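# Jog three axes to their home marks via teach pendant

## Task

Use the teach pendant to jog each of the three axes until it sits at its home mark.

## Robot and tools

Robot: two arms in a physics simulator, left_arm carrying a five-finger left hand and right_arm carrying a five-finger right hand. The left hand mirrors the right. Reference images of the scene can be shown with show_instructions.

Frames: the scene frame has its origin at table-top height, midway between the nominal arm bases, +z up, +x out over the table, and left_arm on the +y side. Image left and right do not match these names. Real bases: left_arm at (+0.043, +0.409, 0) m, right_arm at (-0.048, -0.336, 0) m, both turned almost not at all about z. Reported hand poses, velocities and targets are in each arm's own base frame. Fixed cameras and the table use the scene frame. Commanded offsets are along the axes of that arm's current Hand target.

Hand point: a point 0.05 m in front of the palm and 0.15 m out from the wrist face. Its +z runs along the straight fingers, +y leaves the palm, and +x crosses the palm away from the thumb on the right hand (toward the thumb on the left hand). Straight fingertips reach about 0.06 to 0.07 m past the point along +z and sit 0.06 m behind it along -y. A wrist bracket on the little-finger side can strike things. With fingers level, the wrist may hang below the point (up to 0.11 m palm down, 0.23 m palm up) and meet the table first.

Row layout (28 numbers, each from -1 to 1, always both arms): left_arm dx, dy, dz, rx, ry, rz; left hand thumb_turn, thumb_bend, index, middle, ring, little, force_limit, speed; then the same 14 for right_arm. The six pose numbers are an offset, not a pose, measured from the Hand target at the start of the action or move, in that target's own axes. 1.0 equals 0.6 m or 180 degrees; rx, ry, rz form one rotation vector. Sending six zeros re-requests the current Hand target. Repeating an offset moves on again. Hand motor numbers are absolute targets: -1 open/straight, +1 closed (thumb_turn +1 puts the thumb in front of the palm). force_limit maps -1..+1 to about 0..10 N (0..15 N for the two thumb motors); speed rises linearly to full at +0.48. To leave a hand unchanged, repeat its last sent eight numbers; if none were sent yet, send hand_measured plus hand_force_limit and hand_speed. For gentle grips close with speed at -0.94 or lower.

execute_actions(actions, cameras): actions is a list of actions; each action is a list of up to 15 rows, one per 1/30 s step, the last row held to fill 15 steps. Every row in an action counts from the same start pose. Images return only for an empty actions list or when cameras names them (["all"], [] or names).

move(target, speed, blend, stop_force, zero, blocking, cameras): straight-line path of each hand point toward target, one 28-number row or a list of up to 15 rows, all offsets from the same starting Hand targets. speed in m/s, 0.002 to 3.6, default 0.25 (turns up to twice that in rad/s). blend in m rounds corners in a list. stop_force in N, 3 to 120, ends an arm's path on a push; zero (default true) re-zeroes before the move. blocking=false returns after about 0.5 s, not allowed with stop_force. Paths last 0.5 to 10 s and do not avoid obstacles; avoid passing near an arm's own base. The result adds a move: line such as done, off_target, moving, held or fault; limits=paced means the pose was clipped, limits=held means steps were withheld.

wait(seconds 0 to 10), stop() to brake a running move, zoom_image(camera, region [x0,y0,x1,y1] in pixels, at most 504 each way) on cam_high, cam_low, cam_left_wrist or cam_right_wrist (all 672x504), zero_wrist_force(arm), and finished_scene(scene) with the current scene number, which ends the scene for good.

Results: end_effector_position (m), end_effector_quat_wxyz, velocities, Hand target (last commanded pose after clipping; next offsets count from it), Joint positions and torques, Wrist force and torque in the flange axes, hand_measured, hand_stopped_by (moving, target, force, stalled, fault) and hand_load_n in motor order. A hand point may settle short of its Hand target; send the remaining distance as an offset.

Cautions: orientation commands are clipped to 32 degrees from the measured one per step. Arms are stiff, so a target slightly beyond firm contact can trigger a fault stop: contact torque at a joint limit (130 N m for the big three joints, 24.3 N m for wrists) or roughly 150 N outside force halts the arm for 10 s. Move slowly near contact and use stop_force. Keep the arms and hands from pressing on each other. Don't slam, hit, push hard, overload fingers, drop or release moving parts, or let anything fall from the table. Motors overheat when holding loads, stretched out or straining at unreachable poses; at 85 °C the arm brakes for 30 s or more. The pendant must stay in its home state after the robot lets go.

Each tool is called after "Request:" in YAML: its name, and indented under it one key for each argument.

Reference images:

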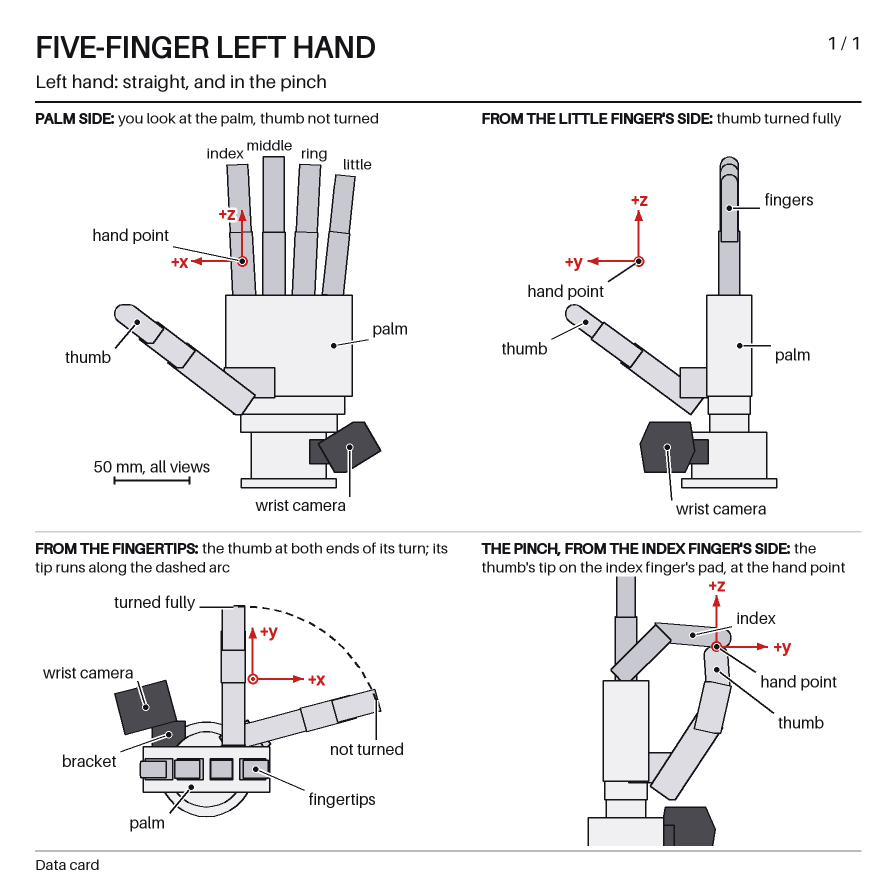

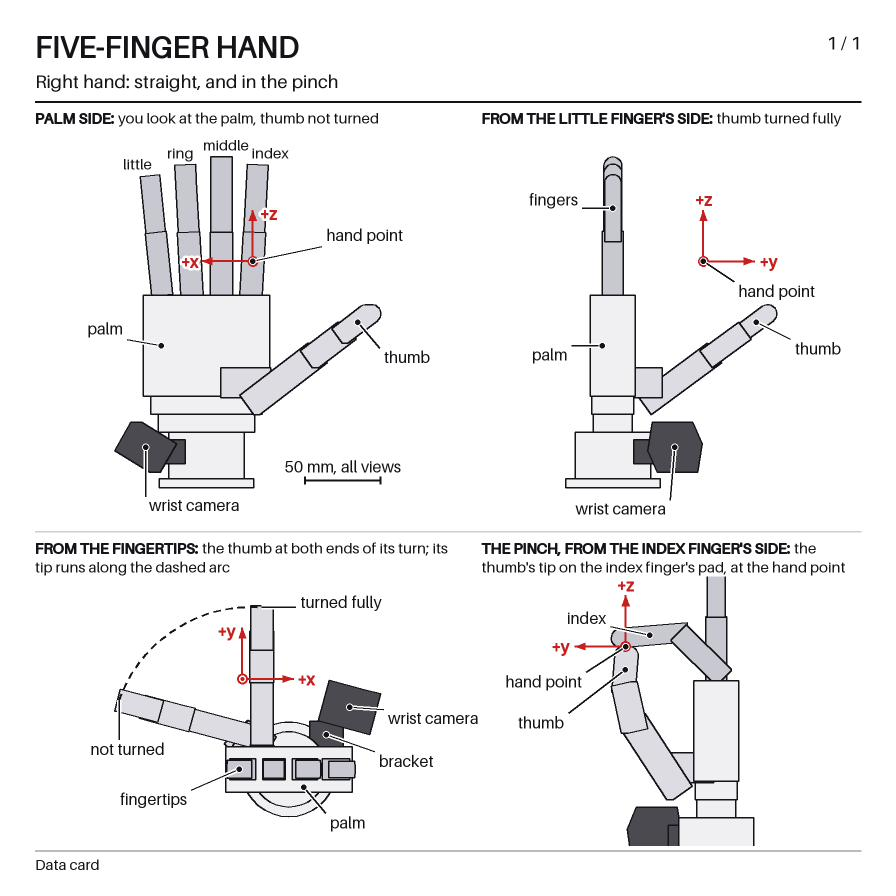

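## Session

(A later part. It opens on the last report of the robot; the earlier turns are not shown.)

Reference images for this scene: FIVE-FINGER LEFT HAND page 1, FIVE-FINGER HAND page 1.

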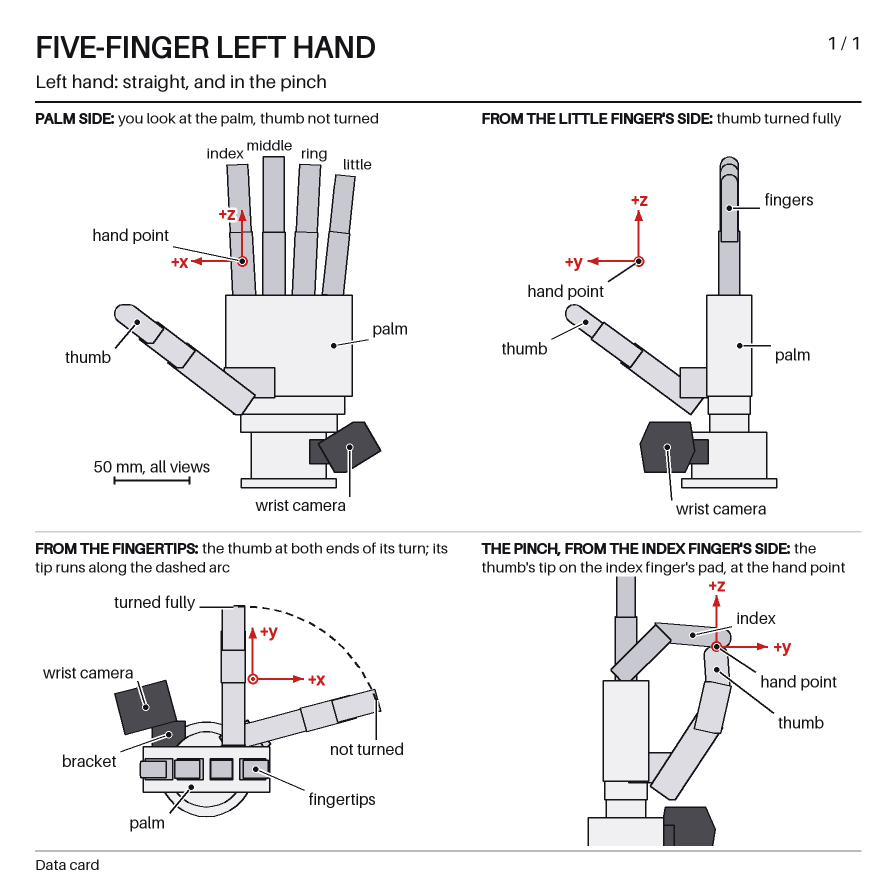

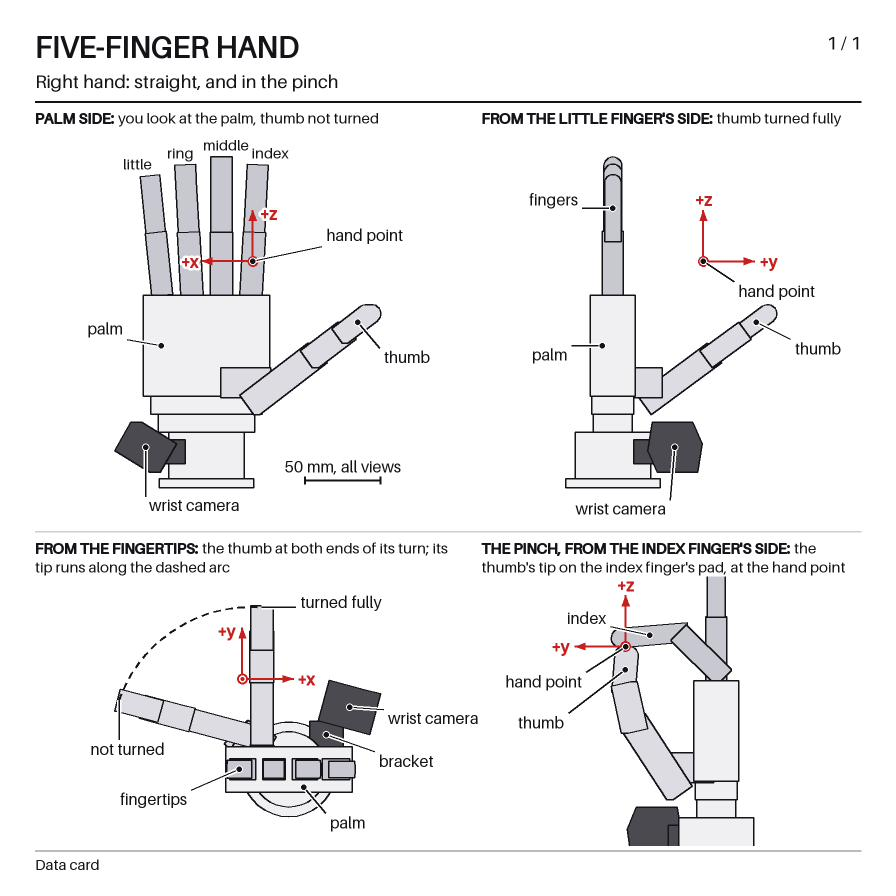

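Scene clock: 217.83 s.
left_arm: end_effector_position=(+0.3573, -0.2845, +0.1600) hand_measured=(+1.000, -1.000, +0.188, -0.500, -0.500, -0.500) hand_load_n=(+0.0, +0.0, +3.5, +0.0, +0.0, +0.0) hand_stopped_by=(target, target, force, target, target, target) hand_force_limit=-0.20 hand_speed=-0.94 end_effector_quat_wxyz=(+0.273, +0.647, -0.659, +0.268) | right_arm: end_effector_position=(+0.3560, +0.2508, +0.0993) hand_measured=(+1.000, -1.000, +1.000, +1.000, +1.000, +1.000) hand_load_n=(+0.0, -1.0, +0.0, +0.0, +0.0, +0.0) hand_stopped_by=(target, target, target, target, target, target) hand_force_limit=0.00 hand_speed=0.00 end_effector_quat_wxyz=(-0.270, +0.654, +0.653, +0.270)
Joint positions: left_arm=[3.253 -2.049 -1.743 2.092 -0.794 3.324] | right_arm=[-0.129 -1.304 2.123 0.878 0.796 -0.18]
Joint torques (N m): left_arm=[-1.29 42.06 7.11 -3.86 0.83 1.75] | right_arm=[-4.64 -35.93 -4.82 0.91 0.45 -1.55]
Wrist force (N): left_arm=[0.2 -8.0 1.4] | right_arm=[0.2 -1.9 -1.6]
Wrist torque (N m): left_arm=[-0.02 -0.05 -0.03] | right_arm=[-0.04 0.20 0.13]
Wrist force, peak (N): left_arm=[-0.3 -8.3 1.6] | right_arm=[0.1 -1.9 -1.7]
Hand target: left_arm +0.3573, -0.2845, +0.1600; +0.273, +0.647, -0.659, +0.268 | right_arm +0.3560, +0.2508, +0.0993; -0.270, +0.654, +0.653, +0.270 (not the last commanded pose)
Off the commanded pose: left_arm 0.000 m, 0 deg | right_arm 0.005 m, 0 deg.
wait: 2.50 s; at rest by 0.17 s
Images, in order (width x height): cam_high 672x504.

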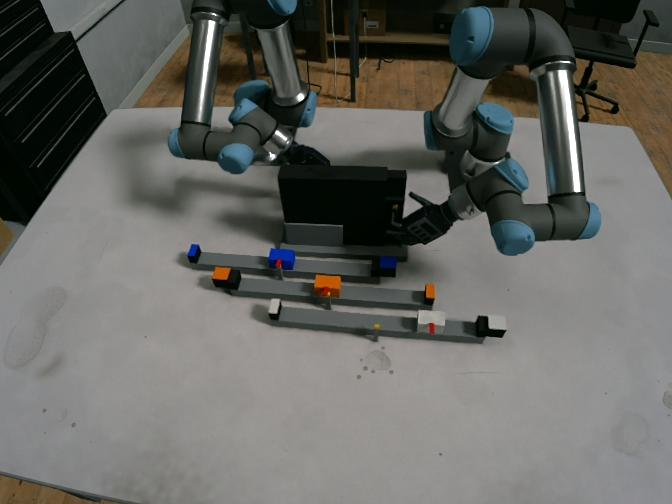

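Request:
move:
  target:
    - [0,0,0,0,0,0,1,-1,0.35,-0.5,-0.5,-0.5,-0.2,-0.94,0,-0.02,0,0,0,0,1,-1,1,1,1,1,0,0]
    - [0,0,0,0,0,0,1,-1,0.35,-0.5,-0.5,-0.5,-0.2,-0.94,0.0512,-0.0167,0.0512,0,0,0,1,-1,1,1,1,1,0,0]
  speed: 0.15
  cameras: ["cam_high"]

Request:
move:
  target: [0,0,0,0,0,0,1,-1,0.35,-0.5,-0.5,-0.5,-0.2,-0.94,0,0.025,0,0,0,0,1,-1,1,1,1,1,0,0]
  speed: 0.01
  stop_force: 3
  cameras: ["cam_high"]

Request:
wait:
  seconds: 10

Request:
wait:
  seconds: 6
  cameras: ["cam_high"]

Request:
zoom_image:
  camera: "cam_high"
  region: [350, 290, 450, 350]

Scene clock: 219.93 s.
left_arm: end_effector_position=(+0.3573, -0.2845, +0.1600) hand_measured=(+1.000, -1.000, +0.188, -0.500, -0.500, -0.500) hand_load_n=(+0.0, +0.0, +3.5, +0.0, +0.0, +0.0) hand_stopped_by=(target, target, force, target, target, target) hand_force_limit=-0.20 hand_speed=-0.94 end_effector_quat_wxyz=(+0.273, +0.647, -0.659, +0.268) | right_arm: end_effector_position=(+0.3460, +0.2942, +0.0991) hand_measured=(+1.000, -1.000, +1.000, +1.000, +1.000, +1.000) hand_load_n=(+0.0, +0.0, +0.0, +0.0, +0.0, +0.0) hand_stopped_by=(target, target, target, target, target, target) hand_force_limit=0.00 hand_speed=0.00 end_effector_quat_wxyz=(-0.270, +0.654, +0.653, +0.270)
Joint positions: left_arm=[3.253 -2.049 -1.743 2.092 -0.794 3.324] | right_arm=[0.022 -1.316 2.087 0.778 0.788 0.031]
Joint torques (N m): left_arm=[-2.11 41.84 6.43 -3.97 0.93 1.64] | right_arm=[6.56 -34.46 -14.21 1.11 -3.73 1.98]
Wrist force (N): left_arm=[-0.1 -7.9 1.4] | right_arm=[0.2 1.2 -0.8]
Wrist torque (N m): left_arm=[-0.03 -0.01 -0.04] | right_arm=[0.17 0.20 0.22]
Wrist force, peak (N): left_arm=[-0.2 -8.3 1.6] | right_arm=[0.3 -1.8 -1.8]
Hand target: left_arm +0.3573, -0.2845, +0.1600; +0.273, +0.647, -0.659, +0.268 | right_arm +0.3460, +0.2942, +0.0992; -0.270, +0.654, +0.653, +0.270
Off the commanded pose: left_arm 0.000 m, 0 deg | right_arm 0.000 m, 0 deg.
move: done
Images, in order (width x height): cam_high 672x504.

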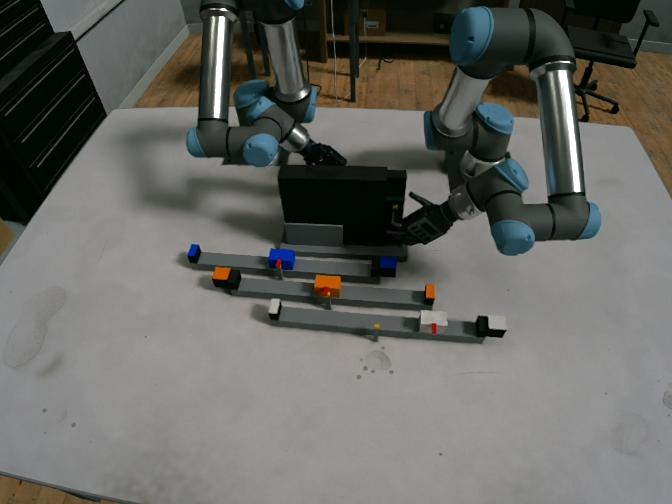

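Scene clock: 221.63 s.
left_arm: end_effector_position=(+0.3573, -0.2845, +0.1600) hand_measured=(+1.000, -1.000, +0.188, -0.500, -0.500, -0.500) hand_load_n=(+0.0, +0.0, +3.5, +0.0, +0.0, +0.0) hand_stopped_by=(target, target, force, target, target, target) hand_force_limit=-0.20 hand_speed=-0.94 end_effector_quat_wxyz=(+0.273, +0.647, -0.659, +0.268) | right_arm: end_effector_position=(+0.3548, +0.2942, +0.0992) hand_measured=(+1.000, -1.000, +1.000, +1.000, +1.000, +1.000) hand_load_n=(+0.0, -1.5, +0.0, +0.0, +0.0, +0.0) hand_stopped_by=(target, target, target, target, target, target) hand_force_limit=0.00 hand_speed=0.00 end_effector_quat_wxyz=(-0.270, +0.654, +0.653, +0.270)
Joint positions: left_arm=[3.253 -2.049 -1.743 2.092 -0.794 3.324] | right_arm=[0.021 -1.299 2.063 0.785 0.788 0.031]
Joint torques (N m): left_arm=[-1.24 42.28 7.46 -3.91 0.88 1.7] | right_arm=[0.23 -35.37 -5.52 1.03 -3.36 -0.3]
Wrist force (N): left_arm=[-0.1 -7.9 1.4] | right_arm=[0.2 -1.6 -1.1]
Wrist torque (N m): left_arm=[0.00 -0.01 -0.05] | right_arm=[0.02 0.20 0.23]
Wrist force, peak (N): left_arm=[-0.2 -8.2 1.6] | right_arm=[-0.7 -9.5 -5.4]
Hand target: left_arm +0.3573, -0.2845, +0.1600; +0.273, +0.647, -0.659, +0.268 | right_arm +0.3548, +0.2942, +0.0992; -0.270, +0.654, +0.653, +0.270 (not the last commanded pose)
Off the commanded pose: left_arm 0.000 m, 0 deg | right_arm 0.006 m, 0 deg.
move: contact (right_arm)
Images, in order (width x height): cam_high 672x504.

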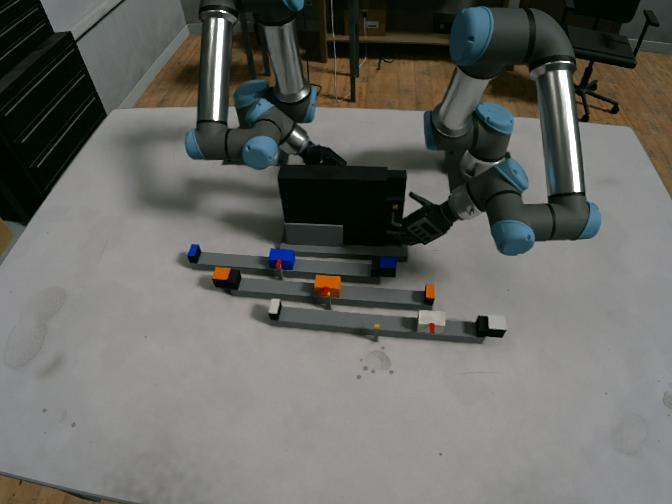

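Scene clock: 231.63 s.
left_arm: end_effector_position=(+0.3573, -0.2845, +0.1600) hand_measured=(+1.000, -1.000, +0.188, -0.500, -0.500, -0.500) hand_load_n=(+0.0, +0.0, +3.5, +0.0, +0.0, +0.0) hand_stopped_by=(target, target, force, target, target, target) hand_force_limit=-0.20 hand_speed=-0.94 end_effector_quat_wxyz=(+0.273, +0.647, -0.659, +0.268) | right_arm: end_effector_position=(+0.3548, +0.2942, +0.0992) hand_measured=(+1.000, -1.000, +1.000, +1.000, +1.000, +1.000) hand_load_n=(+0.0, -1.5, +0.0, +0.0, +0.0, +0.0) hand_stopped_by=(target, target, target, target, target, target) hand_force_limit=0.00 hand_speed=0.00 end_effector_quat_wxyz=(-0.270, +0.654, +0.653, +0.270)
Joint positions: left_arm=[3.253 -2.049 -1.743 2.092 -0.794 3.324] | right_arm=[0.021 -1.299 2.063 0.785 0.788 0.031]
Joint torques (N m): left_arm=[-1.78 41.74 7.16 -3.98 0.84 1.73] | right_arm=[6.17 -36.14 -6.1 2.23 -2.61 1.5]
Wrist force (N): left_arm=[-0.2 -8.2 1.4] | right_arm=[0.2 -1.5 -0.6]
Wrist torque (N m): left_arm=[-0.02 -0.04 -0.03] | right_arm=[0.00 0.16 0.24]
Wrist force, peak (N): left_arm=[-0.4 -8.3 1.6] | right_arm=[0.0 -2.0 -1.2]
Hand target: left_arm +0.3573, -0.2845, +0.1600; +0.273, +0.647, -0.659, +0.268 | right_arm +0.3548, +0.2942, +0.0992; -0.270, +0.654, +0.653, +0.270 (not the last commanded pose)
Off the commanded pose: left_arm 0.000 m, 0 deg | right_arm 0.006 m, 0 deg.
wait: 10.00 s; at rest by 0.17 s

Scene clock: 237.63 s.
left_arm: end_effector_position=(+0.3573, -0.2845, +0.1600) hand_measured=(+1.000, -1.000, +0.188, -0.500, -0.500, -0.500) hand_load_n=(+0.0, +0.0, +4.0, +0.0, +0.0, +0.0) hand_stopped_by=(target, target, force, target, target, target) hand_force_limit=-0.20 hand_speed=-0.94 end_effector_quat_wxyz=(+0.273, +0.647, -0.659, +0.268) | right_arm: end_effector_position=(+0.3548, +0.2942, +0.0992) hand_measured=(+1.000, -1.000, +1.000, +1.000, +1.000, +1.000) hand_load_n=(+0.0, -1.5, +0.0, +0.0, +0.0, +0.0) hand_stopped_by=(target, target, target, target, target, target) hand_force_limit=0.00 hand_speed=0.00 end_effector_quat_wxyz=(-0.270, +0.654, +0.653, +0.270)
Joint positions: left_arm=[3.253 -2.049 -1.743 2.092 -0.794 3.324] | right_arm=[0.021 -1.299 2.063 0.785 0.788 0.031]
Joint torques (N m): left_arm=[-1.6 41.39 6.71 -3.95 0.84 1.71] | right_arm=[4.57 -35.13 -5.51 2.76 -2.12 1.62]
Wrist force (N): left_arm=[-0.2 -8.1 1.5] | right_arm=[0.1 -1.2 -0.7]
Wrist torque (N m): left_arm=[-0.02 -0.02 -0.03] | right_arm=[0.06 0.19 0.24]
Wrist force, peak (N): left_arm=[-0.2 -8.4 1.7] | right_arm=[-0.3 -1.8 -1.4]
Hand target: left_arm +0.3573, -0.2845, +0.1600; +0.273, +0.647, -0.659, +0.268 | right_arm +0.3548, +0.2942, +0.0992; -0.270, +0.654, +0.653, +0.270 (not the last commanded pose)
Off the commanded pose: left_arm 0.000 m, 0 deg | right_arm 0.006 m, 0 deg.
wait: 6.00 s; at rest by 0.17 s
Images, in order (width x height): cam_high 672x504.

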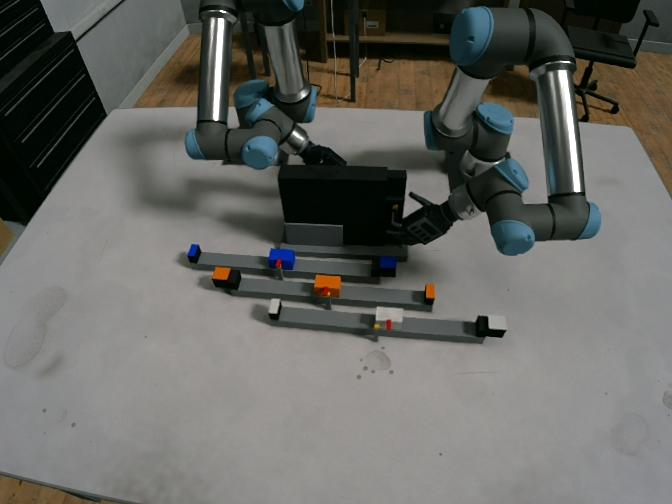

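Scaled by 5.040.

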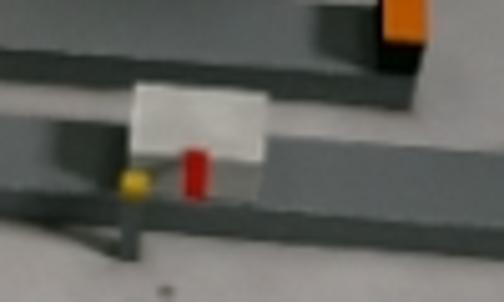

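Request:
wait:
  seconds: 3.5

Request:
move:
  target: [0,0,0,0,0,0,1,-1,0.35,-0.5,-0.5,-0.5,-0.2,-0.94,0,-0.0167,0,0,0,0,1,-1,1,1,1,1,0,0]
  speed: 0.15
  cameras: ["cam_high","cam_low"]

Request:
zoom_image:
  camera: "cam_high"
  region: [350, 290, 450, 350]

Request:
zoom_image:
  camera: "cam_low"
  region: [150, 220, 270, 330]

Scene clock: 241.77 s.
left_arm: end_effector_position=(+0.3573, -0.2845, +0.1600) hand_measured=(+1.000, -1.000, +0.188, -0.500, -0.500, -0.500) hand_load_n=(+0.0, +0.0, +4.0, +0.0, +0.0, +0.0) hand_stopped_by=(target, target, force, target, target, target) hand_force_limit=-0.20 hand_speed=-0.94 end_effector_quat_wxyz=(+0.273, +0.647, -0.659, +0.268) | right_arm: end_effector_position=(+0.3548, +0.2942, +0.0992) hand_measured=(+1.000, -1.000, +1.000, +1.000, +1.000, +1.000) hand_load_n=(+0.0, -1.5, +0.0, +0.0, +0.0, +0.0) hand_stopped_by=(target, target, target, target, target, target) hand_force_limit=0.00 hand_speed=0.00 end_effector_quat_wxyz=(-0.270, +0.654, +0.653, +0.270)
Joint positions: left_arm=[3.253 -2.049 -1.743 2.092 -0.794 3.324] | right_arm=[0.021 -1.299 2.063 0.785 0.788 0.031]
Joint torques (N m): left_arm=[-1.21 41.29 6.81 -4.09 1.03 1.63] | right_arm=[5.35 -35.81 -4.86 2.46 -1.58 1.62]
Wrist force (N): left_arm=[-0.1 -8.1 1.6] | right_arm=[-0.1 -1.5 -0.8]
Wrist torque (N m): left_arm=[-0.03 -0.03 -0.03] | right_arm=[0.02 0.23 0.22]
Wrist force, peak (N): left_arm=[-0.2 -8.3 1.7] | right_arm=[0.3 -2.0 -1.4]
Hand target: left_arm +0.3573, -0.2845, +0.1600; +0.273, +0.647, -0.659, +0.268 | right_arm +0.3548, +0.2942, +0.0992; -0.270, +0.654, +0.653, +0.270 (not the last commanded pose)
Off the commanded pose: left_arm 0.000 m, 0 deg | right_arm 0.006 m, 0 deg.
wait: 3.50 s; at rest from the start

Scene clock: 242.47 s.
left_arm: end_effector_position=(+0.3573, -0.2845, +0.1600) hand_measured=(+1.000, -1.000, +0.188, -0.500, -0.500, -0.500) hand_load_n=(+0.0, +0.0, +3.5, +0.0, +0.0, +0.0) hand_stopped_by=(target, target, force, target, target, target) hand_force_limit=-0.20 hand_speed=-0.94 end_effector_quat_wxyz=(+0.273, +0.647, -0.659, +0.268) | right_arm: end_effector_position=(+0.3447, +0.2942, +0.0992) hand_measured=(+1.000, -1.000, +1.000, +1.000, +1.000, +1.000) hand_load_n=(+0.5, +0.0, +0.0, +0.0, +0.0, +0.0) hand_stopped_by=(target, target, target, target, target, target) hand_force_limit=0.00 hand_speed=0.00 end_effector_quat_wxyz=(-0.270, +0.654, +0.653, +0.270)
Joint positions: left_arm=[3.253 -2.049 -1.743 2.092 -0.794 3.324] | right_arm=[0.022 -1.318 2.09 0.777 0.788 0.032]
Joint torques (N m): left_arm=[-1.84 41.73 7.42 -4.06 0.88 1.58] | right_arm=[5.87 -12.77 -19.49 2.62 -1.15 1.61]
Wrist force (N): left_arm=[-0.1 -8.1 1.7] | right_arm=[0.6 1.1 -0.6]
Wrist torque (N m): left_arm=[-0.04 -0.03 -0.03] | right_arm=[0.14 0.15 0.16]
Wrist force, peak (N): left_arm=[-0.4 -8.2 1.8] | right_arm=[0.3 -1.5 -1.0]
Hand target: left_arm +0.3573, -0.2845, +0.1600; +0.273, +0.647, -0.659, +0.268 | right_arm +0.3448, +0.2942, +0.0992; -0.270, +0.654, +0.653, +0.270
Off the commanded pose: left_arm 0.000 m, 0 deg | right_arm 0.000 m, 0 deg.
move: done
Images, in order (width x height): cam_high 672x504, cam_low 672x504.

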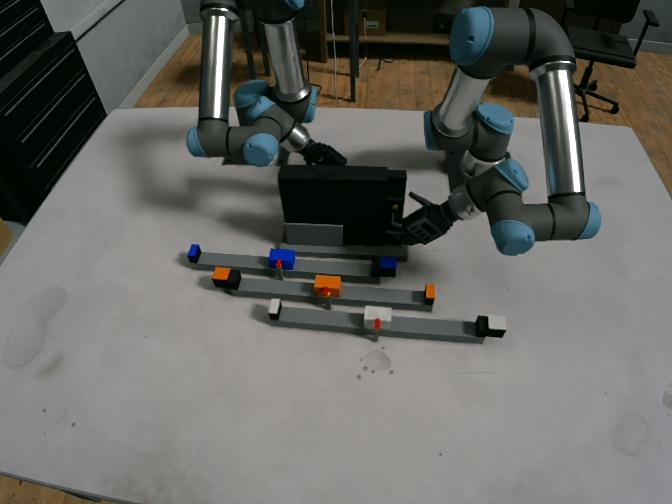

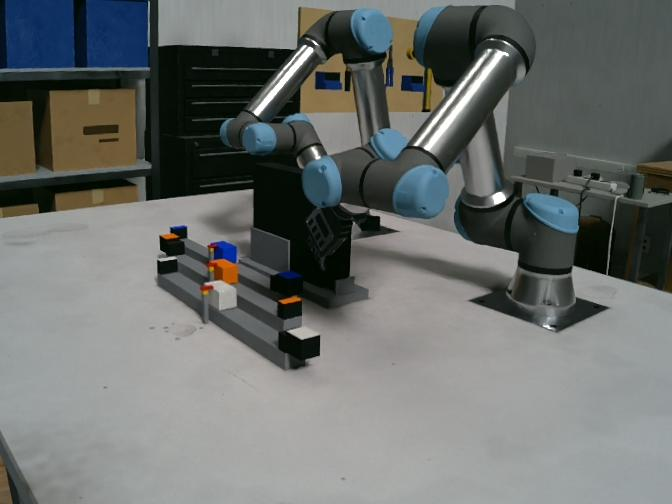

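Scaled by 5.040.

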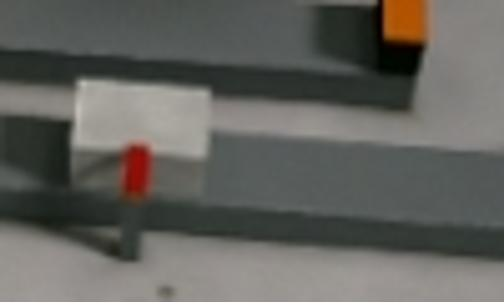

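Scaled by 4.200.

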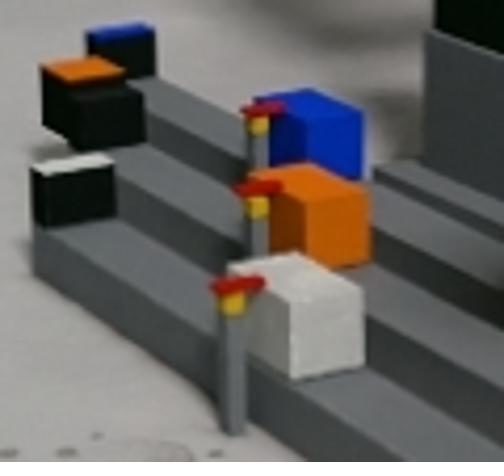

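Request:
move:
  target: [0,0,0,0,0,0,1,-1,0.35,-0.5,-0.5,-0.5,-0.2,-0.94,-0.063,-0.002,0.0513,0,0,0,1,-1,1,1,1,1,0,0]
  speed: 0.12

Request:
move:
  target: [0,0,0,0,0,0,1,-1,0.35,-0.5,-0.5,-0.5,-0.2,-0.94,0,0.0333,0,0,0,0,1,-1,1,1,1,1,0,0]
  speed: 0.01
  stop_force: 3
  cameras: ["cam_right_wrist"]

Request:
move:
  target:
    - [0,0,0,0,0,0,1,-1,0.35,-0.5,-0.5,-0.5,-0.2,-0.94,0,-0.0167,0,0,0,0,1,-1,1,1,1,1,0,0]
    - [0,0,0,0,0,0,1,-1,0.35,-0.5,-0.5,-0.5,-0.2,-0.94,0.063,-0.0167,-0.0513,0,0,0,1,-1,1,1,1,1,0,0]
  speed: 0.12

Request:
move:
  target: [0,0,0,0,0,0,1,-1,0.35,-0.5,-0.5,-0.5,-0.2,-0.94,0,0.025,0,0,0,0,1,-1,1,1,1,1,0,0]
  speed: 0.01
  stop_force: 3

Request:
move:
  target: [0,0,0,0,0,0,1,-1,0.35,-0.5,-0.5,-0.5,-0.2,-0.94,0,-0.0167,0,0,0,0,1,-1,1,1,1,1,0,0]
  speed: 0.15
  cameras: ["cam_high","cam_low"]

Request:
zoom_image:
  camera: "cam_high"
  region: [250, 240, 350, 315]

Request:
zoom_image:
  camera: "cam_low"
  region: [190, 230, 250, 330]

Scene clock: 246.23 s.
left_arm: end_effector_position=(+0.3573, -0.2845, +0.1600) hand_measured=(+1.000, -1.000, +0.188, -0.500, -0.500, -0.500) hand_load_n=(+0.0, +0.0, +4.0, +0.0, +0.0, +0.0) hand_stopped_by=(target, target, force, target, target, target) hand_force_limit=-0.20 hand_speed=-0.94 end_effector_quat_wxyz=(+0.273, +0.647, -0.659, +0.268) | right_arm: end_effector_position=(+0.3435, +0.2891, +0.0507) hand_measured=(+1.000, -1.000, +1.000, +1.000, +1.000, +1.000) hand_load_n=(+0.0, +0.0, +0.0, +0.0, +0.0, +0.0) hand_stopped_by=(target, target, target, target, target, target) hand_force_limit=0.00 hand_speed=0.00 end_effector_quat_wxyz=(-0.270, +0.654, +0.653, +0.270)
Joint positions: left_arm=[3.253 -2.049 -1.743 2.092 -0.794 3.324] | right_arm=[0.004 -1.221 2.14 0.649 0.788 0.007]
Joint torques (N m): left_arm=[-2.12 41.72 6.92 -4.07 0.84 1.65] | right_arm=[6.16 -26.8 -16.05 1.54 -3.66 1.66]
Wrist force (N): left_arm=[0.1 -7.8 1.4] | right_arm=[0.1 1.6 -0.6]
Wrist torque (N m): left_arm=[-0.01 -0.03 -0.04] | right_arm=[0.22 0.21 0.16]
Wrist force, peak (N): left_arm=[0.1 -8.2 1.5] | right_arm=[1.0 1.3 -1.5]
Hand target: left_arm +0.3573, -0.2845, +0.1600; +0.273, +0.647, -0.659, +0.268 | right_arm +0.3436, +0.2891, +0.0507; -0.270, +0.654, +0.653, +0.270
Off the commanded pose: left_arm 0.000 m, 0 deg | right_arm 0.000 m, 0 deg.
move: done

Scene clock: 248.23 s.
left_arm: end_effector_position=(+0.3573, -0.2845, +0.1600) hand_measured=(+1.000, -1.000, +0.188, -0.500, -0.500, -0.500) hand_load_n=(-0.5, +0.0, +4.0, -0.5, +0.0, +0.0) hand_stopped_by=(target, target, force, target, target, target) hand_force_limit=-0.20 hand_speed=-0.94 end_effector_quat_wxyz=(+0.273, +0.647, -0.659, +0.268) | right_arm: end_effector_position=(+0.3549, +0.2891, +0.0507) hand_measured=(+1.000, -1.000, +1.000, +1.000, +1.000, +1.000) hand_load_n=(-0.5, -1.5, -0.5, +0.0, +0.0, +0.0) hand_stopped_by=(target, target, target, target, target, target) hand_force_limit=0.00 hand_speed=0.00 end_effector_quat_wxyz=(-0.270, +0.654, +0.653, +0.270)
Joint positions: left_arm=[3.253 -2.049 -1.743 2.092 -0.794 3.324] | right_arm=[0.004 -1.202 2.109 0.66 0.788 0.006]
Joint torques (N m): left_arm=[-1.92 41.58 7.35 -4.2 0.67 1.66] | right_arm=[-1.2 -37.52 -3.68 1.49 -3.54 -1.53]
Wrist force (N): left_arm=[0.0 -7.9 1.5] | right_arm=[0.3 -1.8 -1.1]
Wrist torque (N m): left_arm=[0.00 -0.04 -0.03] | right_arm=[-0.05 0.18 0.14]
Wrist force, peak (N): left_arm=[0.1 -8.3 1.6] | right_arm=[-0.2 -8.0 -4.8]
Hand target: left_arm +0.3573, -0.2845, +0.1600; +0.273, +0.647, -0.659, +0.268 | right_arm +0.3549, +0.2891, +0.0507; -0.270, +0.654, +0.653, +0.270 (not the last commanded pose)
Off the commanded pose: left_arm 0.000 m, 0 deg | right_arm 0.009 m, 0 deg.
move: contact (right_arm)
Images, in order (width x height): cam_right_wrist 672x504.

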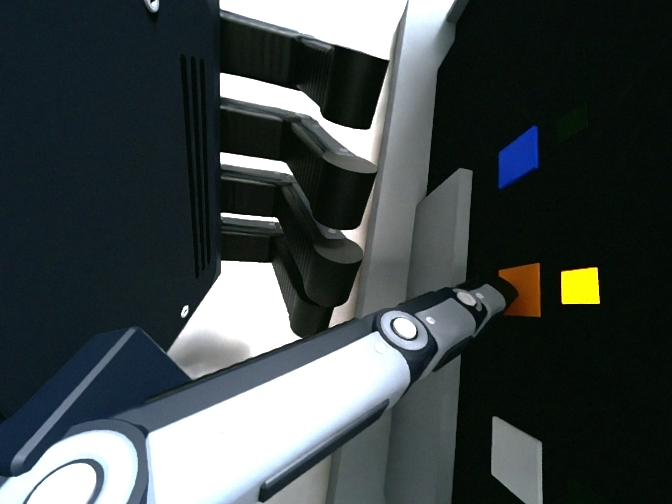

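Scene clock: 249.67 s.
left_arm: end_effector_position=(+0.3573, -0.2845, +0.1600) hand_measured=(+1.000, -1.000, +0.188, -0.500, -0.500, -0.500) hand_load_n=(+0.0, +0.0, +4.0, +0.0, +0.0, +0.0) hand_stopped_by=(target, target, force, target, target, target) hand_force_limit=-0.20 hand_speed=-0.94 end_effector_quat_wxyz=(+0.273, +0.647, -0.659, +0.268) | right_arm: end_effector_position=(+0.3449, +0.2942, +0.0992) hand_measured=(+1.000, -1.000, +1.000, +1.000, +1.000, +1.000) hand_load_n=(+0.0, +0.0, +0.0, +0.0, +0.0, +0.0) hand_stopped_by=(target, target, target, target, target, target) hand_force_limit=0.00 hand_speed=0.00 end_effector_quat_wxyz=(-0.270, +0.654, +0.653, +0.270)
Joint positions: left_arm=[3.253 -2.049 -1.743 2.092 -0.794 3.324] | right_arm=[0.022 -1.318 2.09 0.777 0.788 0.032]
Joint torques (N m): left_arm=[-1.69 42.32 7.35 -4.19 0.8 1.64] | right_arm=[-5.73 -21.54 -5.44 3.11 0.87 -1.88]
Wrist force (N): left_arm=[0.0 -8.0 1.6] | right_arm=[0.3 1.4 -0.5]
Wrist torque (N m): left_arm=[-0.02 -0.05 -0.02] | right_arm=[0.18 0.17 0.28]
Wrist force, peak (N): left_arm=[-0.1 -8.2 1.5] | right_arm=[0.1 -1.7 -1.4]
Hand target: left_arm +0.3573, -0.2845, +0.1600; +0.273, +0.647, -0.659, +0.268 | right_arm +0.3449, +0.2942, +0.0992; -0.270, +0.654, +0.653, +0.270
Off the commanded pose: left_arm 0.000 m, 0 deg | right_arm 0.000 m, 0 deg.
move: done

Scene clock: 251.47 s.
left_arm: end_effector_position=(+0.3573, -0.2845, +0.1600) hand_measured=(+1.000, -1.000, +0.188, -0.500, -0.500, -0.500) hand_load_n=(-0.5, +0.0, +3.5, +0.0, +0.0, +0.0) hand_stopped_by=(target, target, force, target, target, target) hand_force_limit=-0.20 hand_speed=-0.94 end_effector_quat_wxyz=(+0.273, +0.647, -0.659, +0.268) | right_arm: end_effector_position=(+0.3547, +0.2942, +0.0992) hand_measured=(+1.000, -1.000, +1.000, +1.000, +1.000, +1.000) hand_load_n=(-0.5, -1.0, +0.0, +0.0, +0.0, +0.0) hand_stopped_by=(target, target, target, target, target, target) hand_force_limit=0.00 hand_speed=0.00 end_effector_quat_wxyz=(-0.270, +0.654, +0.653, +0.270)
Joint positions: left_arm=[3.253 -2.049 -1.743 2.092 -0.794 3.324] | right_arm=[0.021 -1.299 2.064 0.785 0.788 0.031]
Joint torques (N m): left_arm=[-1.86 42.1 7.31 -4.28 0.82 1.62] | right_arm=[0.8 -35.61 -5.74 0.8 -0.2 -0.17]
Wrist force (N): left_arm=[-0.3 -8.2 1.6] | right_arm=[0.1 -1.3 -1.0]
Wrist torque (N m): left_arm=[-0.03 -0.02 -0.03] | right_arm=[0.04 0.21 0.23]
Wrist force, peak (N): left_arm=[-0.3 -8.2 1.6] | right_arm=[-0.2 -6.3 -3.9]
Hand target: left_arm +0.3573, -0.2845, +0.1600; +0.273, +0.647, -0.659, +0.268 | right_arm +0.3547, +0.2942, +0.0992; -0.270, +0.654, +0.653, +0.270 (not the last commanded pose)
Off the commanded pose: left_arm 0.000 m, 0 deg | right_arm 0.005 m, 0 deg.
move: contact (right_arm)

Scene clock: 252.17 s.
left_arm: end_effector_position=(+0.3573, -0.2845, +0.1600) hand_measured=(+1.000, -1.000, +0.188, -0.500, -0.500, -0.500) hand_load_n=(-0.5, +0.0, +3.5, +0.5, +0.0, +0.0) hand_stopped_by=(target, target, force, target, target, target) hand_force_limit=-0.20 hand_speed=-0.94 end_effector_quat_wxyz=(+0.273, +0.647, -0.659, +0.268) | right_arm: end_effector_position=(+0.3446, +0.2942, +0.0992) hand_measured=(+1.000, -1.000, +1.000, +1.000, +1.000, +1.000) hand_load_n=(+0.5, +0.0, +0.0, +0.0, +0.5, +0.0) hand_stopped_by=(target, target, target, target, target, target) hand_force_limit=0.00 hand_speed=0.00 end_effector_quat_wxyz=(-0.270, +0.654, +0.653, +0.270)
Joint positions: left_arm=[3.253 -2.049 -1.743 2.092 -0.794 3.324] | right_arm=[0.022 -1.319 2.091 0.777 0.788 0.032]
Joint torques (N m): left_arm=[-2.01 42 7.3 -4.26 0.88 1.69] | right_arm=[4.6 -13.06 -20.41 2.75 0.36 1.6]
Wrist force (N): left_arm=[0.0 -8.0 1.4] | right_arm=[0.4 1.2 -0.6]
Wrist torque (N m): left_arm=[-0.01 -0.05 -0.02] | right_arm=[0.16 0.17 0.14]
Wrist force, peak (N): left_arm=[-0.1 -8.2 1.4] | right_arm=[0.1 -1.6 -1.4]
Hand target: left_arm +0.3573, -0.2845, +0.1600; +0.273, +0.647, -0.659, +0.268 | right_arm +0.3447, +0.2942, +0.0992; -0.270, +0.654, +0.653, +0.270
Off the commanded pose: left_arm 0.000 m, 0 deg | right_arm 0.000 m, 0 deg.
move: done
Images, in order (width x height): cam_high 672x504, cam_low 672x504.

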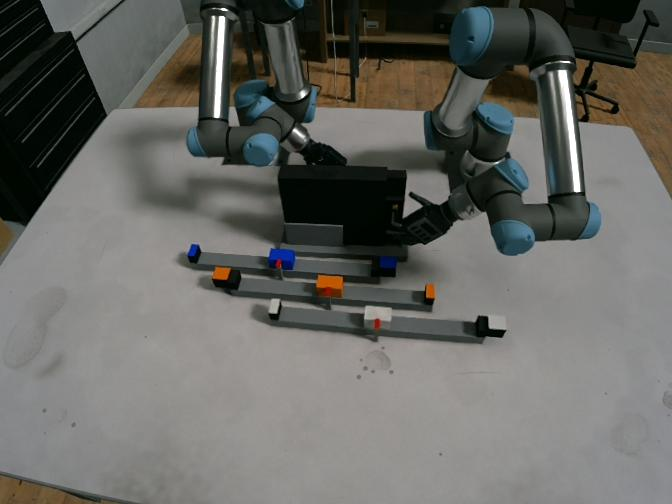

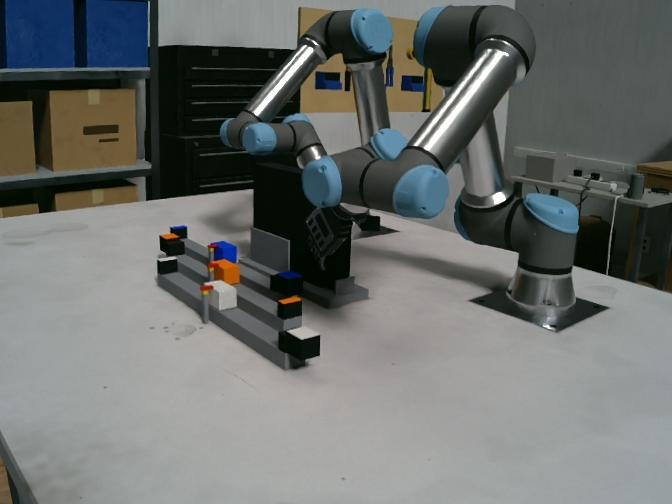

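Scaled by 5.040.

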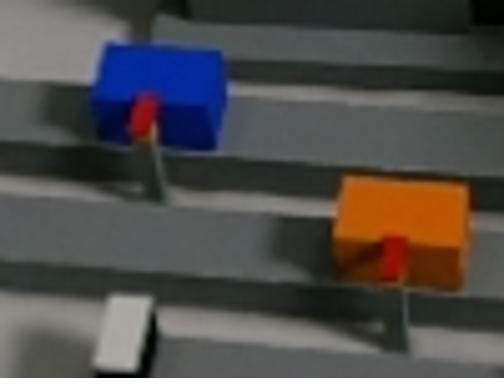

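Scaled by 5.040.

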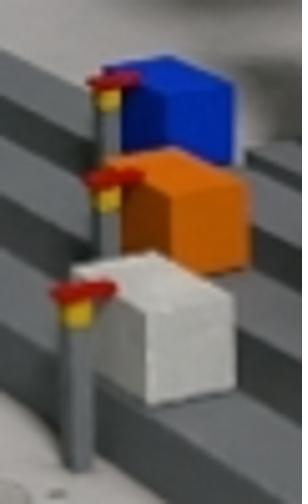

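Request:
move:
  target:
    - [0,0,0,0,0,0,1,-1,0.35,-0.5,-0.5,-0.5,-0.2,-0.94,0,-0.0833,0,0,0,0,-1,-1,1,1,1,1,0,0]
    - [0,0,0,0,0,0,1,-1,0.35,-0.5,-0.5,-0.5,-0.2,-0.94,0.3889,-0.0667,-0.3889,0,0,0,-1,-1,1,1,1,1,0,0]
    - [0,0,0,0,0,0,1,-1,0.35,-0.5,-0.5,-0.5,-0.2,-0.94,0.2626,0.4188,-0.5152,-0.1954,-0.1954,0.4718,-1,-1,1,1,1,1,0,0]
    - [0,0,0,0,0,0,1,-1,0.35,-0.5,-0.5,-0.5,-0.2,-0.94,-0.1065,0.4188,-0.1461,-0.1954,-0.1954,0.4718,-1,-1,1,1,1,1,0,0]
  speed: 0.35
  blend: [0.03,0.06,0.05,0]
  cameras: ["cam_high","cam_right_wrist"]

Request:
zoom_image:
  camera: "cam_right_wrist"
  region: [230, 120, 500, 380]

Scene clock: 260.83 s.
left_arm: end_effector_position=(+0.3573, -0.2845, +0.1600) hand_measured=(+1.000, -1.000, +0.188, -0.500, -0.500, -0.500) hand_load_n=(-0.5, +0.0, +3.5, +0.0, +0.0, +0.0) hand_stopped_by=(target, target, force, target, target, target) hand_force_limit=-0.20 hand_speed=-0.94 end_effector_quat_wxyz=(+0.273, +0.647, -0.659, +0.268) | right_arm: end_effector_position=(+0.5959, +0.1869, +0.1161) hand_measured=(-1.000, -1.000, +1.000, +1.000, +1.000, +1.000) hand_load_n=(+0.0, +0.0, +0.0, +0.5, +0.0, +0.0) hand_stopped_by=(target, target, target, target, target, target) hand_force_limit=0.00 hand_speed=0.00 end_effector_quat_wxyz=(+0.001, +1.000, +0.000, +0.000) end_effector_velocity=(+0.001, +0.000, -0.001) end_effector_angular_velocity=(+0.000, -0.002, -0.001)
Joint positions: left_arm=[3.253 -2.049 -1.743 2.092 -0.794 3.324] | right_arm=[0.177 -0.522 0.544 1.55 1.573 1.749]
Joint velocities: left_arm=[within noise] | right_arm=[0 -0.001 0.003 -0.005 0.001 0]
Joint torques (N m): left_arm=[-1.49 41.9 7.18 -4.31 0.62 1.64] | right_arm=[4.58 -62.19 -10.41 1.31 2.2 1.24]
Wrist force (N): left_arm=[0.1 -7.7 1.4] | right_arm=[-0.1 -0.1 -0.4]
Wrist torque (N m): left_arm=[0.01 -0.03 -0.04] | right_arm=[0.02 0.04 -0.08]
Wrist force, peak (N): left_arm=[0.0 -8.3 1.6] | right_arm=[0.2 3.5 -0.8]
Hand target: left_arm +0.3573, -0.2845, +0.1600; +0.273, +0.647, -0.659, +0.268 | right_arm +0.5959, +0.1870, +0.1161; +0.001, +1.000, +0.000, +0.000
Off the commanded pose: left_arm 0.000 m, 0 deg | right_arm 0.000 m, 0 deg.
elbow stopped short (right arm): the move would have taken joint 3 (elbow) straighter than the controller allows.
move: done; blend cut to 0.025 m at target 1
Images, in order (width x height): cam_high 672x504, cam_right_wrist 672x504.

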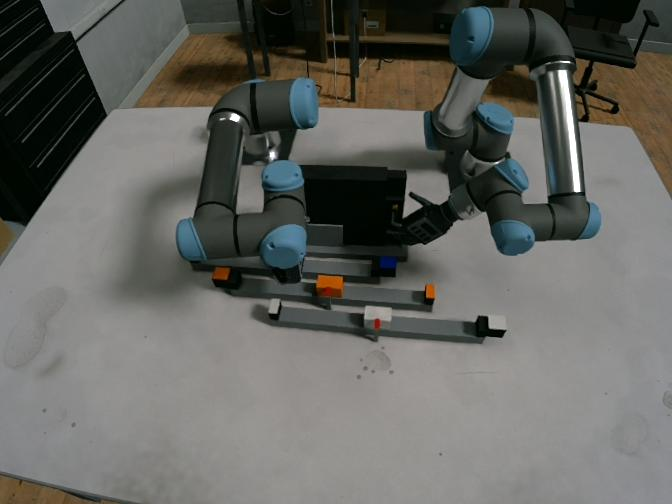

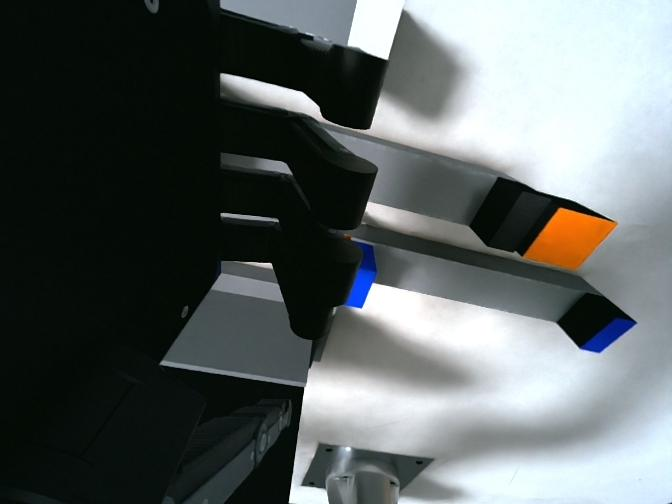

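Scaled by 1.867.

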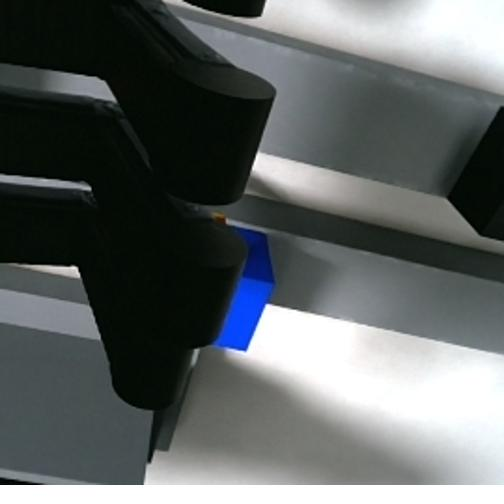

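Request:
move:
  target: [0,0,0,0,0,0,1,-1,0.35,-0.5,-0.5,-0.5,-0.2,-0.94,0,-0.15,-0.1083,0,0,0,-1,-1,-1,-1,-1,-1,0,0]
  speed: 0.25
  cameras: ["cam_right_wrist"]

Request:
zoom_image:
  camera: "cam_right_wrist"
  region: [230, 120, 430, 320]

Scene clock: 262.33 s.
left_arm: end_effector_position=(+0.3573, -0.2845, +0.1600) hand_measured=(+1.000, -1.000, +0.188, -0.500, -0.500, -0.500) hand_load_n=(+0.0, +0.0, +4.0, +0.0, +0.0, +0.0) hand_stopped_by=(target, target, force, target, target, target) hand_force_limit=-0.20 hand_speed=-0.94 end_effector_quat_wxyz=(+0.273, +0.647, -0.659, +0.268) | right_arm: end_effector_position=(+0.5945, +0.2763, +0.1802) hand_measured=(-1.000, -1.000, -1.000, -1.000, -1.000, -1.000) hand_load_n=(+0.0, +0.0, +0.0, +0.0, +0.0, +0.0) hand_stopped_by=(target, target, target, target, target, target) hand_force_limit=0.00 hand_speed=0.00 end_effector_quat_wxyz=(-0.024, +0.998, +0.010, +0.052)
Joint positions: left_arm=[3.253 -2.049 -1.743 2.092 -0.794 3.324] | right_arm=[0.3 -0.371 0.035 1.794 1.554 1.851]
Joint torques (N m): left_arm=[-1.72 42.01 7.63 -4.34 0.69 1.65] | right_arm=[6.89 -66.97 -12.67 1.07 2 -1.77]
Wrist force (N): left_arm=[-0.2 -8.1 1.5] | right_arm=[0.4 0.4 -0.5]
Wrist torque (N m): left_arm=[-0.03 -0.03 -0.03] | right_arm=[0.09 -0.04 0.09]
Wrist force, peak (N): left_arm=[0.0 -8.3 1.4] | right_arm=[-0.4 -1.5 -2.5]
Hand target: left_arm +0.3573, -0.2845, +0.1600; +0.273, +0.647, -0.659, +0.268 | right_arm +0.5960, +0.2771, +0.1809; +0.001, +1.000, +0.000, +0.000
Off the commanded pose: left_arm 0.000 m, 0 deg | right_arm 0.002 m, 7 deg.
elbow stopped short (right arm): the move would have taken joint 3 (elbow) straighter than the controller allows.
elbow read too straight (right arm): the controller reads joint 3 (elbow) straighter than it allows; while it does, the hand can move without a command.
move: off_target (right_arm)
Images, in order (width x height): cam_right_wrist 672x504.

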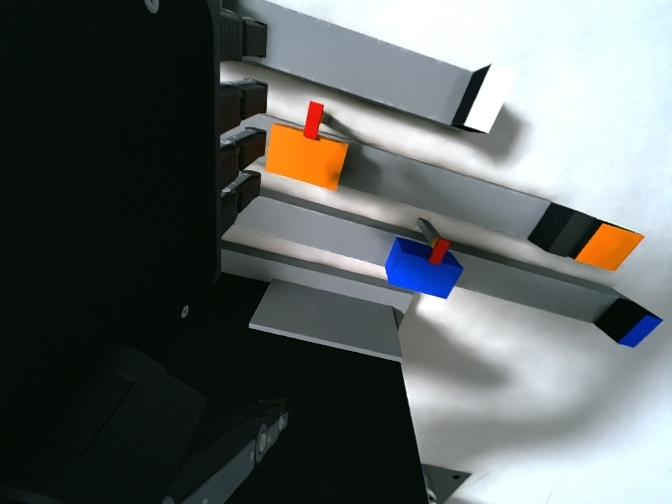

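Scaled by 2.520.

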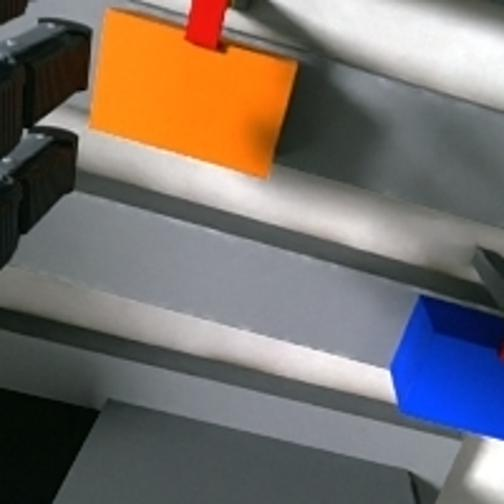

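Request:
zoom_image:
  camera: "cam_right_wrist"
  region: [375, 200, 485, 310]

Request:
zoom_image:
  camera: "cam_right_wrist"
  region: [260, 80, 370, 190]

Scaled by 4.582.

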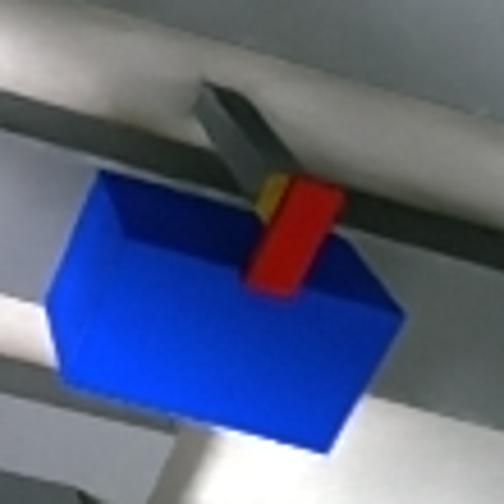

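Scaled by 4.582.

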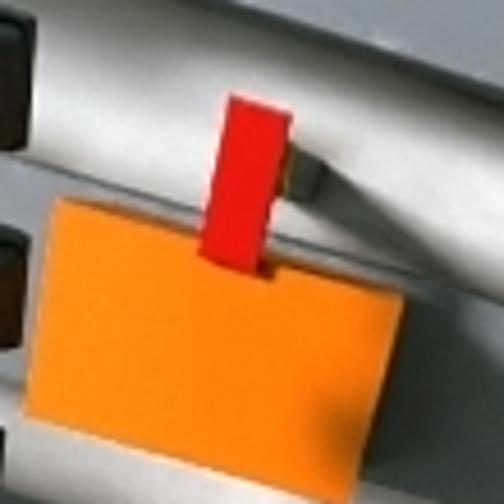

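Request:
move:
  target: [0,0,0,0,0,0,1,-1,0.35,-0.5,-0.5,-0.5,-0.2,-0.94,0,0.1883,0.035,0,0,0,-1,-1,-1,-1,-1,-1,0,0]
  speed: 0.25
  cameras: ["cam_right_wrist"]

Request:
zoom_image:
  camera: "cam_right_wrist"
  region: [280, 180, 390, 290]

Scene clock: 268.37 s.
left_arm: end_effector_position=(+0.3573, -0.2845, +0.1600) hand_measured=(+1.000, -1.000, +0.188, -0.500, -0.500, -0.500) hand_load_n=(+0.0, +0.0, +3.5, +0.0, +0.0, +0.0) hand_stopped_by=(target, target, force, target, target, target) hand_force_limit=-0.20 hand_speed=-0.94 end_effector_quat_wxyz=(+0.273, +0.647, -0.659, +0.268) | right_arm: end_effector_position=(+0.5959, +0.1642, +0.1603) hand_measured=(-1.000, -1.000, -1.000, -1.000, -1.000, -1.000) hand_load_n=(+0.0, +0.0, +0.0, +0.0, +0.0, +0.0) hand_stopped_by=(target, target, target, target, target, target) hand_force_limit=0.00 hand_speed=0.00 end_effector_quat_wxyz=(+0.001, +1.000, +0.000, +0.000)
Joint positions: left_arm=[3.253 -2.049 -1.743 2.092 -0.794 3.324] | right_arm=[0.143 -0.558 0.499 1.63 1.573 1.714]
Joint torques (N m): left_arm=[-1.15 42.37 7.3 -4.34 0.67 1.62] | right_arm=[-6.88 -44.56 -11.2 3.29 -2.23 -0.69]
Wrist force (N): left_arm=[0.0 -7.9 1.3] | right_arm=[0.3 0.3 -0.5]
Wrist torque (N m): left_arm=[-0.01 -0.04 -0.04] | right_arm=[0.07 -0.01 -0.03]
Wrist force, peak (N): left_arm=[-0.3 -8.3 1.7] | right_arm=[0.4 2.5 -0.1]
Hand target: left_arm +0.3573, -0.2845, +0.1600; +0.273, +0.647, -0.659, +0.268 | right_arm +0.5959, +0.1641, +0.1601; +0.001, +1.000, +0.000, +0.000
Off the commanded pose: left_arm 0.000 m, 0 deg | right_arm 0.000 m, 0 deg.
move: done
Images, in order (width x height): cam_right_wrist 672x504.

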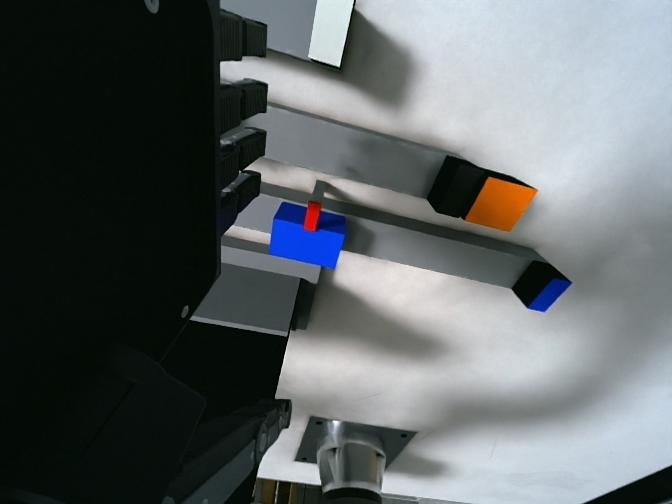

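Scaled by 4.582.

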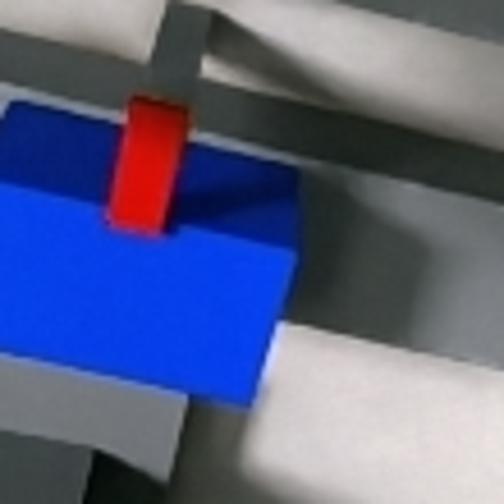

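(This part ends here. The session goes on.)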